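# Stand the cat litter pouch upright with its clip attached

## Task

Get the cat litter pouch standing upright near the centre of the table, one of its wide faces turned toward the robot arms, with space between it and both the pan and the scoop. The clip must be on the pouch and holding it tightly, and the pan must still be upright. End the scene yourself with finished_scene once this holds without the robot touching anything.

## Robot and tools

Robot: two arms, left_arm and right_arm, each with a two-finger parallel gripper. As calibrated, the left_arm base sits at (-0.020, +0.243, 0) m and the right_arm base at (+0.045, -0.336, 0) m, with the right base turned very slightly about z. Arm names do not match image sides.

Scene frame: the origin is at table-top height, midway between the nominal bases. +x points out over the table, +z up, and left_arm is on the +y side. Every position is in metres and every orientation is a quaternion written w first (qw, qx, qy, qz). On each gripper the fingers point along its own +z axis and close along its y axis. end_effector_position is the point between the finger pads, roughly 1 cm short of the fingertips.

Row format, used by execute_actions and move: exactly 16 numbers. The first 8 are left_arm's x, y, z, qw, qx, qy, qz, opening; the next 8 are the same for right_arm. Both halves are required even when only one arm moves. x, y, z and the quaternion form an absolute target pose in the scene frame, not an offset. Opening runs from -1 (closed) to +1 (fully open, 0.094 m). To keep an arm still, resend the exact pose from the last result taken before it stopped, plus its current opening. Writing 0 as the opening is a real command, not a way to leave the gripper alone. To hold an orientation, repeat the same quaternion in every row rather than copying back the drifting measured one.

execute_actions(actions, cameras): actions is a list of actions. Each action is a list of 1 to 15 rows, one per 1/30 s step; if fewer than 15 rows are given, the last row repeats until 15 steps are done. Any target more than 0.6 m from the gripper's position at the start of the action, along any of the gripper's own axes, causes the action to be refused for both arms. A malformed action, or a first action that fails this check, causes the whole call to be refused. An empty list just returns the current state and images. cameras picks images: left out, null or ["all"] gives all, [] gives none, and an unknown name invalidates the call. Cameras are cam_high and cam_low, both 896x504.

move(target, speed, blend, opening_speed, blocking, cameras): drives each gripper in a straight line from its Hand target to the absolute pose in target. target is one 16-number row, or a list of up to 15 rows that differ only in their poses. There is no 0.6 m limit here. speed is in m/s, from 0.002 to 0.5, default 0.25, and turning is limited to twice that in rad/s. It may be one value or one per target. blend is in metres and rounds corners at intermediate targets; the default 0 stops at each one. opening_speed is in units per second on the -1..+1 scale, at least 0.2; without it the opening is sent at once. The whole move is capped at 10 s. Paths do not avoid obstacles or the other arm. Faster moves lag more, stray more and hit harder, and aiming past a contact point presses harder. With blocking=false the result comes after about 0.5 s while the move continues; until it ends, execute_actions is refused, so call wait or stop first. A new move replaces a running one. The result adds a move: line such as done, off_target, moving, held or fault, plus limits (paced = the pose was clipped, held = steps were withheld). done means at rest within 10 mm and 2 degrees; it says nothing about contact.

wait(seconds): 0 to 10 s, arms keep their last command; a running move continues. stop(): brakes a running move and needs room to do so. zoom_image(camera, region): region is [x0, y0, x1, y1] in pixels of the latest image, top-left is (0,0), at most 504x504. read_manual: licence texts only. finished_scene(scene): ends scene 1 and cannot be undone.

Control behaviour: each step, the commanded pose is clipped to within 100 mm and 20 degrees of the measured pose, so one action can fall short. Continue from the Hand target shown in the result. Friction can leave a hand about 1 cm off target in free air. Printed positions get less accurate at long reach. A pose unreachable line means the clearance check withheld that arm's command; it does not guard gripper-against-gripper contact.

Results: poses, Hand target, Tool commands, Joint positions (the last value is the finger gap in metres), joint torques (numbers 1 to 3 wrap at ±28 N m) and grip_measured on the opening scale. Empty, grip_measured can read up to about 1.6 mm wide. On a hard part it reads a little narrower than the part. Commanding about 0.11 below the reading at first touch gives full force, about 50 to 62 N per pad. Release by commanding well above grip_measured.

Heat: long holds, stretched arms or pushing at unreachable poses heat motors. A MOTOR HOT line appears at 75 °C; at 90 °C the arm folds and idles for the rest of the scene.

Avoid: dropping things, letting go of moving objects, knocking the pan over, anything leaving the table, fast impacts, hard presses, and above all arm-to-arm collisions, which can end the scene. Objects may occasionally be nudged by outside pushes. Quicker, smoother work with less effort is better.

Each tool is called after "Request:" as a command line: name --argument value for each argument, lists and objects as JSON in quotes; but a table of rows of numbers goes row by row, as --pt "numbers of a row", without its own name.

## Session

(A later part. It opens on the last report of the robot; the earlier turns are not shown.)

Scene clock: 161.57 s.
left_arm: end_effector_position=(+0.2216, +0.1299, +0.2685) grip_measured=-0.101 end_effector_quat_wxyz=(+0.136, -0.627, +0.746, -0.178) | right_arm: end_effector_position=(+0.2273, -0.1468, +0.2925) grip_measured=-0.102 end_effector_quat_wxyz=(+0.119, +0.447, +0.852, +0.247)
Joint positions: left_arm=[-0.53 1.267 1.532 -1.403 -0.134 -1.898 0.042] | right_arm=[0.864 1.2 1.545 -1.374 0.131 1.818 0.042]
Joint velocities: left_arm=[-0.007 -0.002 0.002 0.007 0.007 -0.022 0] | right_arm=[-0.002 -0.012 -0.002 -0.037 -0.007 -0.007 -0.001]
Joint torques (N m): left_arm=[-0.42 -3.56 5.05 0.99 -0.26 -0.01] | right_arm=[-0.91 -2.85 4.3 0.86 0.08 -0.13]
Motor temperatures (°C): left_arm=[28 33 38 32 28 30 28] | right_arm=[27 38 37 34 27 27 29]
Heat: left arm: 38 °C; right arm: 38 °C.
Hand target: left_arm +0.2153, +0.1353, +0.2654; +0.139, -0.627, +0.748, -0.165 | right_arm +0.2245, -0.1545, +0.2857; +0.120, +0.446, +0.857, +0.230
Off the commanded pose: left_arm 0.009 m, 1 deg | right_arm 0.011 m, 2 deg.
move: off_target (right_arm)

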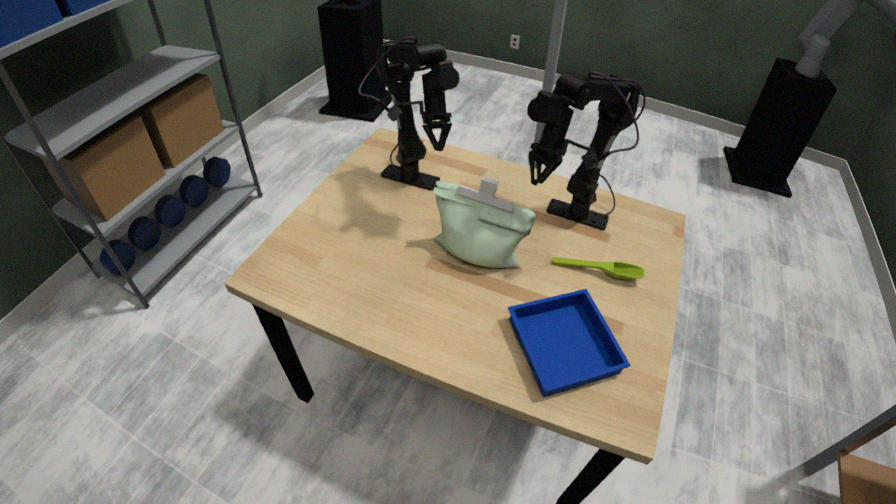

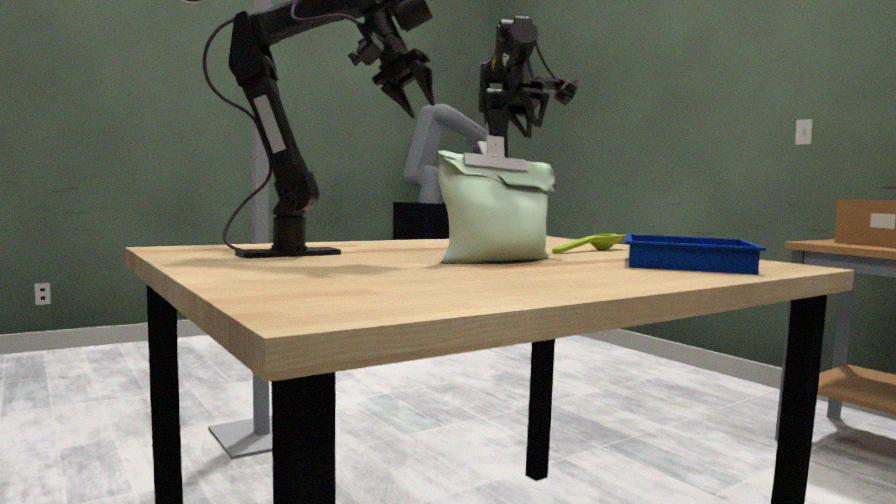

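Request:
wait --seconds 2.0

Request:
zoom_image --camera "cam_low" --region '[400, 60, 640, 290]'

Request:
zoom_image --camera "cam_high" --region '[420, 120, 600, 280]'

Scene clock: 163.73 s.
left_arm: end_effector_position=(+0.2215, +0.1300, +0.2684) grip_measured=-0.101 end_effector_quat_wxyz=(+0.136, -0.627, +0.746, -0.178) | right_arm: end_effector_position=(+0.2272, -0.1468, +0.2925) grip_measured=-0.102 end_effector_quat_wxyz=(+0.119, +0.446, +0.852, +0.247)
Joint positions: left_arm=[-0.53 1.267 1.532 -1.403 -0.135 -1.898 0.042] | right_arm=[0.864 1.2 1.545 -1.375 0.131 1.817 0.042]
Joint velocities: left_arm=[-0.012 0.012 0.007 0.022 -0.007 0.11 -0.001] | right_arm=[0.017 -0.007 -0.017 -0.037 -0.037 0.022 -0.001]
Joint torques (N m): left_arm=[-0.27 -3.59 5 1.01 -0.28 0] | right_arm=[-1.09 -2.86 4.41 0.91 0.09 -0.14]
Motor temperatures (°C): left_arm=[28 32 38 32 28 30 28] | right_arm=[27 38 37 34 27 27 29]
Heat: left arm: 38 °C; right arm: 38 °C.
Hand target: left_arm +0.2153, +0.1354, +0.2654; +0.139, -0.627, +0.748, -0.165 | right_arm +0.2245, -0.1545, +0.2858; +0.120, +0.446, +0.857, +0.230
Tool commands: left_gripper/opening=-0.1 right_gripper/opening=-0.1
Off the commanded pose: left_arm 0.009 m, 1 deg | right_arm 0.011 m, 2 deg.
wait: 2.00 s; at rest from the start

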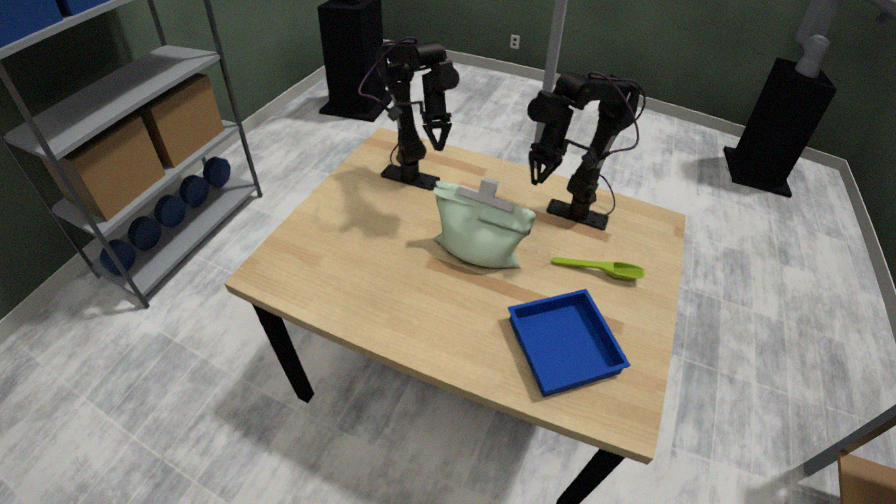

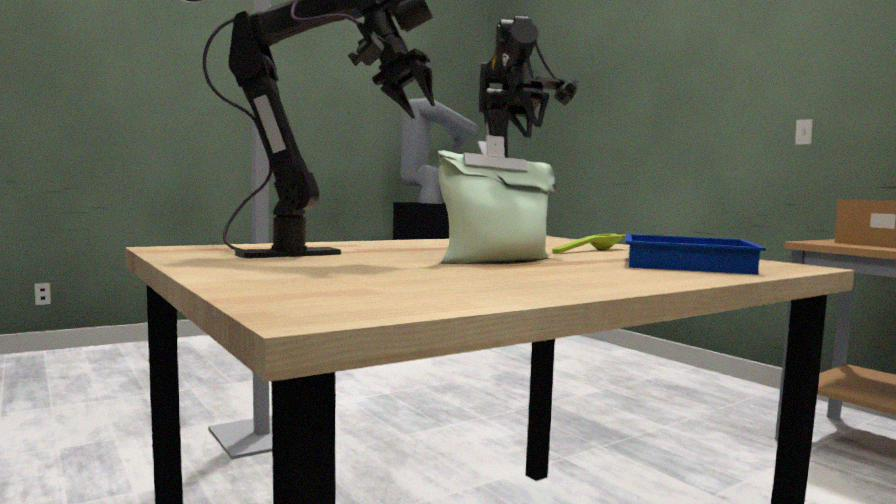

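Scaled by 2.100.

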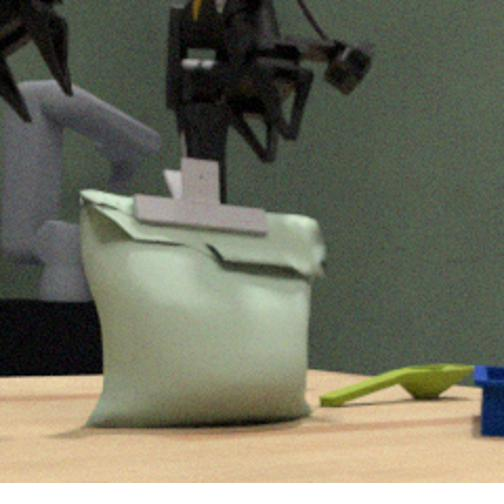

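Scaled by 2.800.

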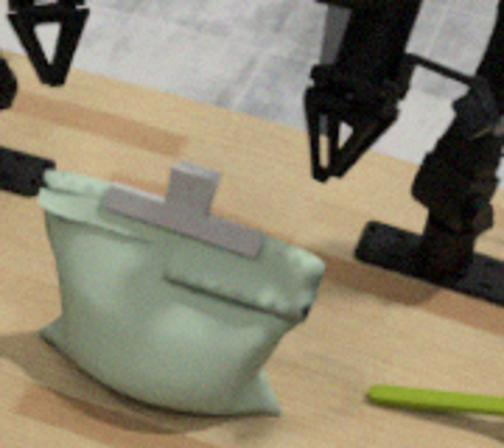

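Request:
finished_scene --scene 2

The scene is finished.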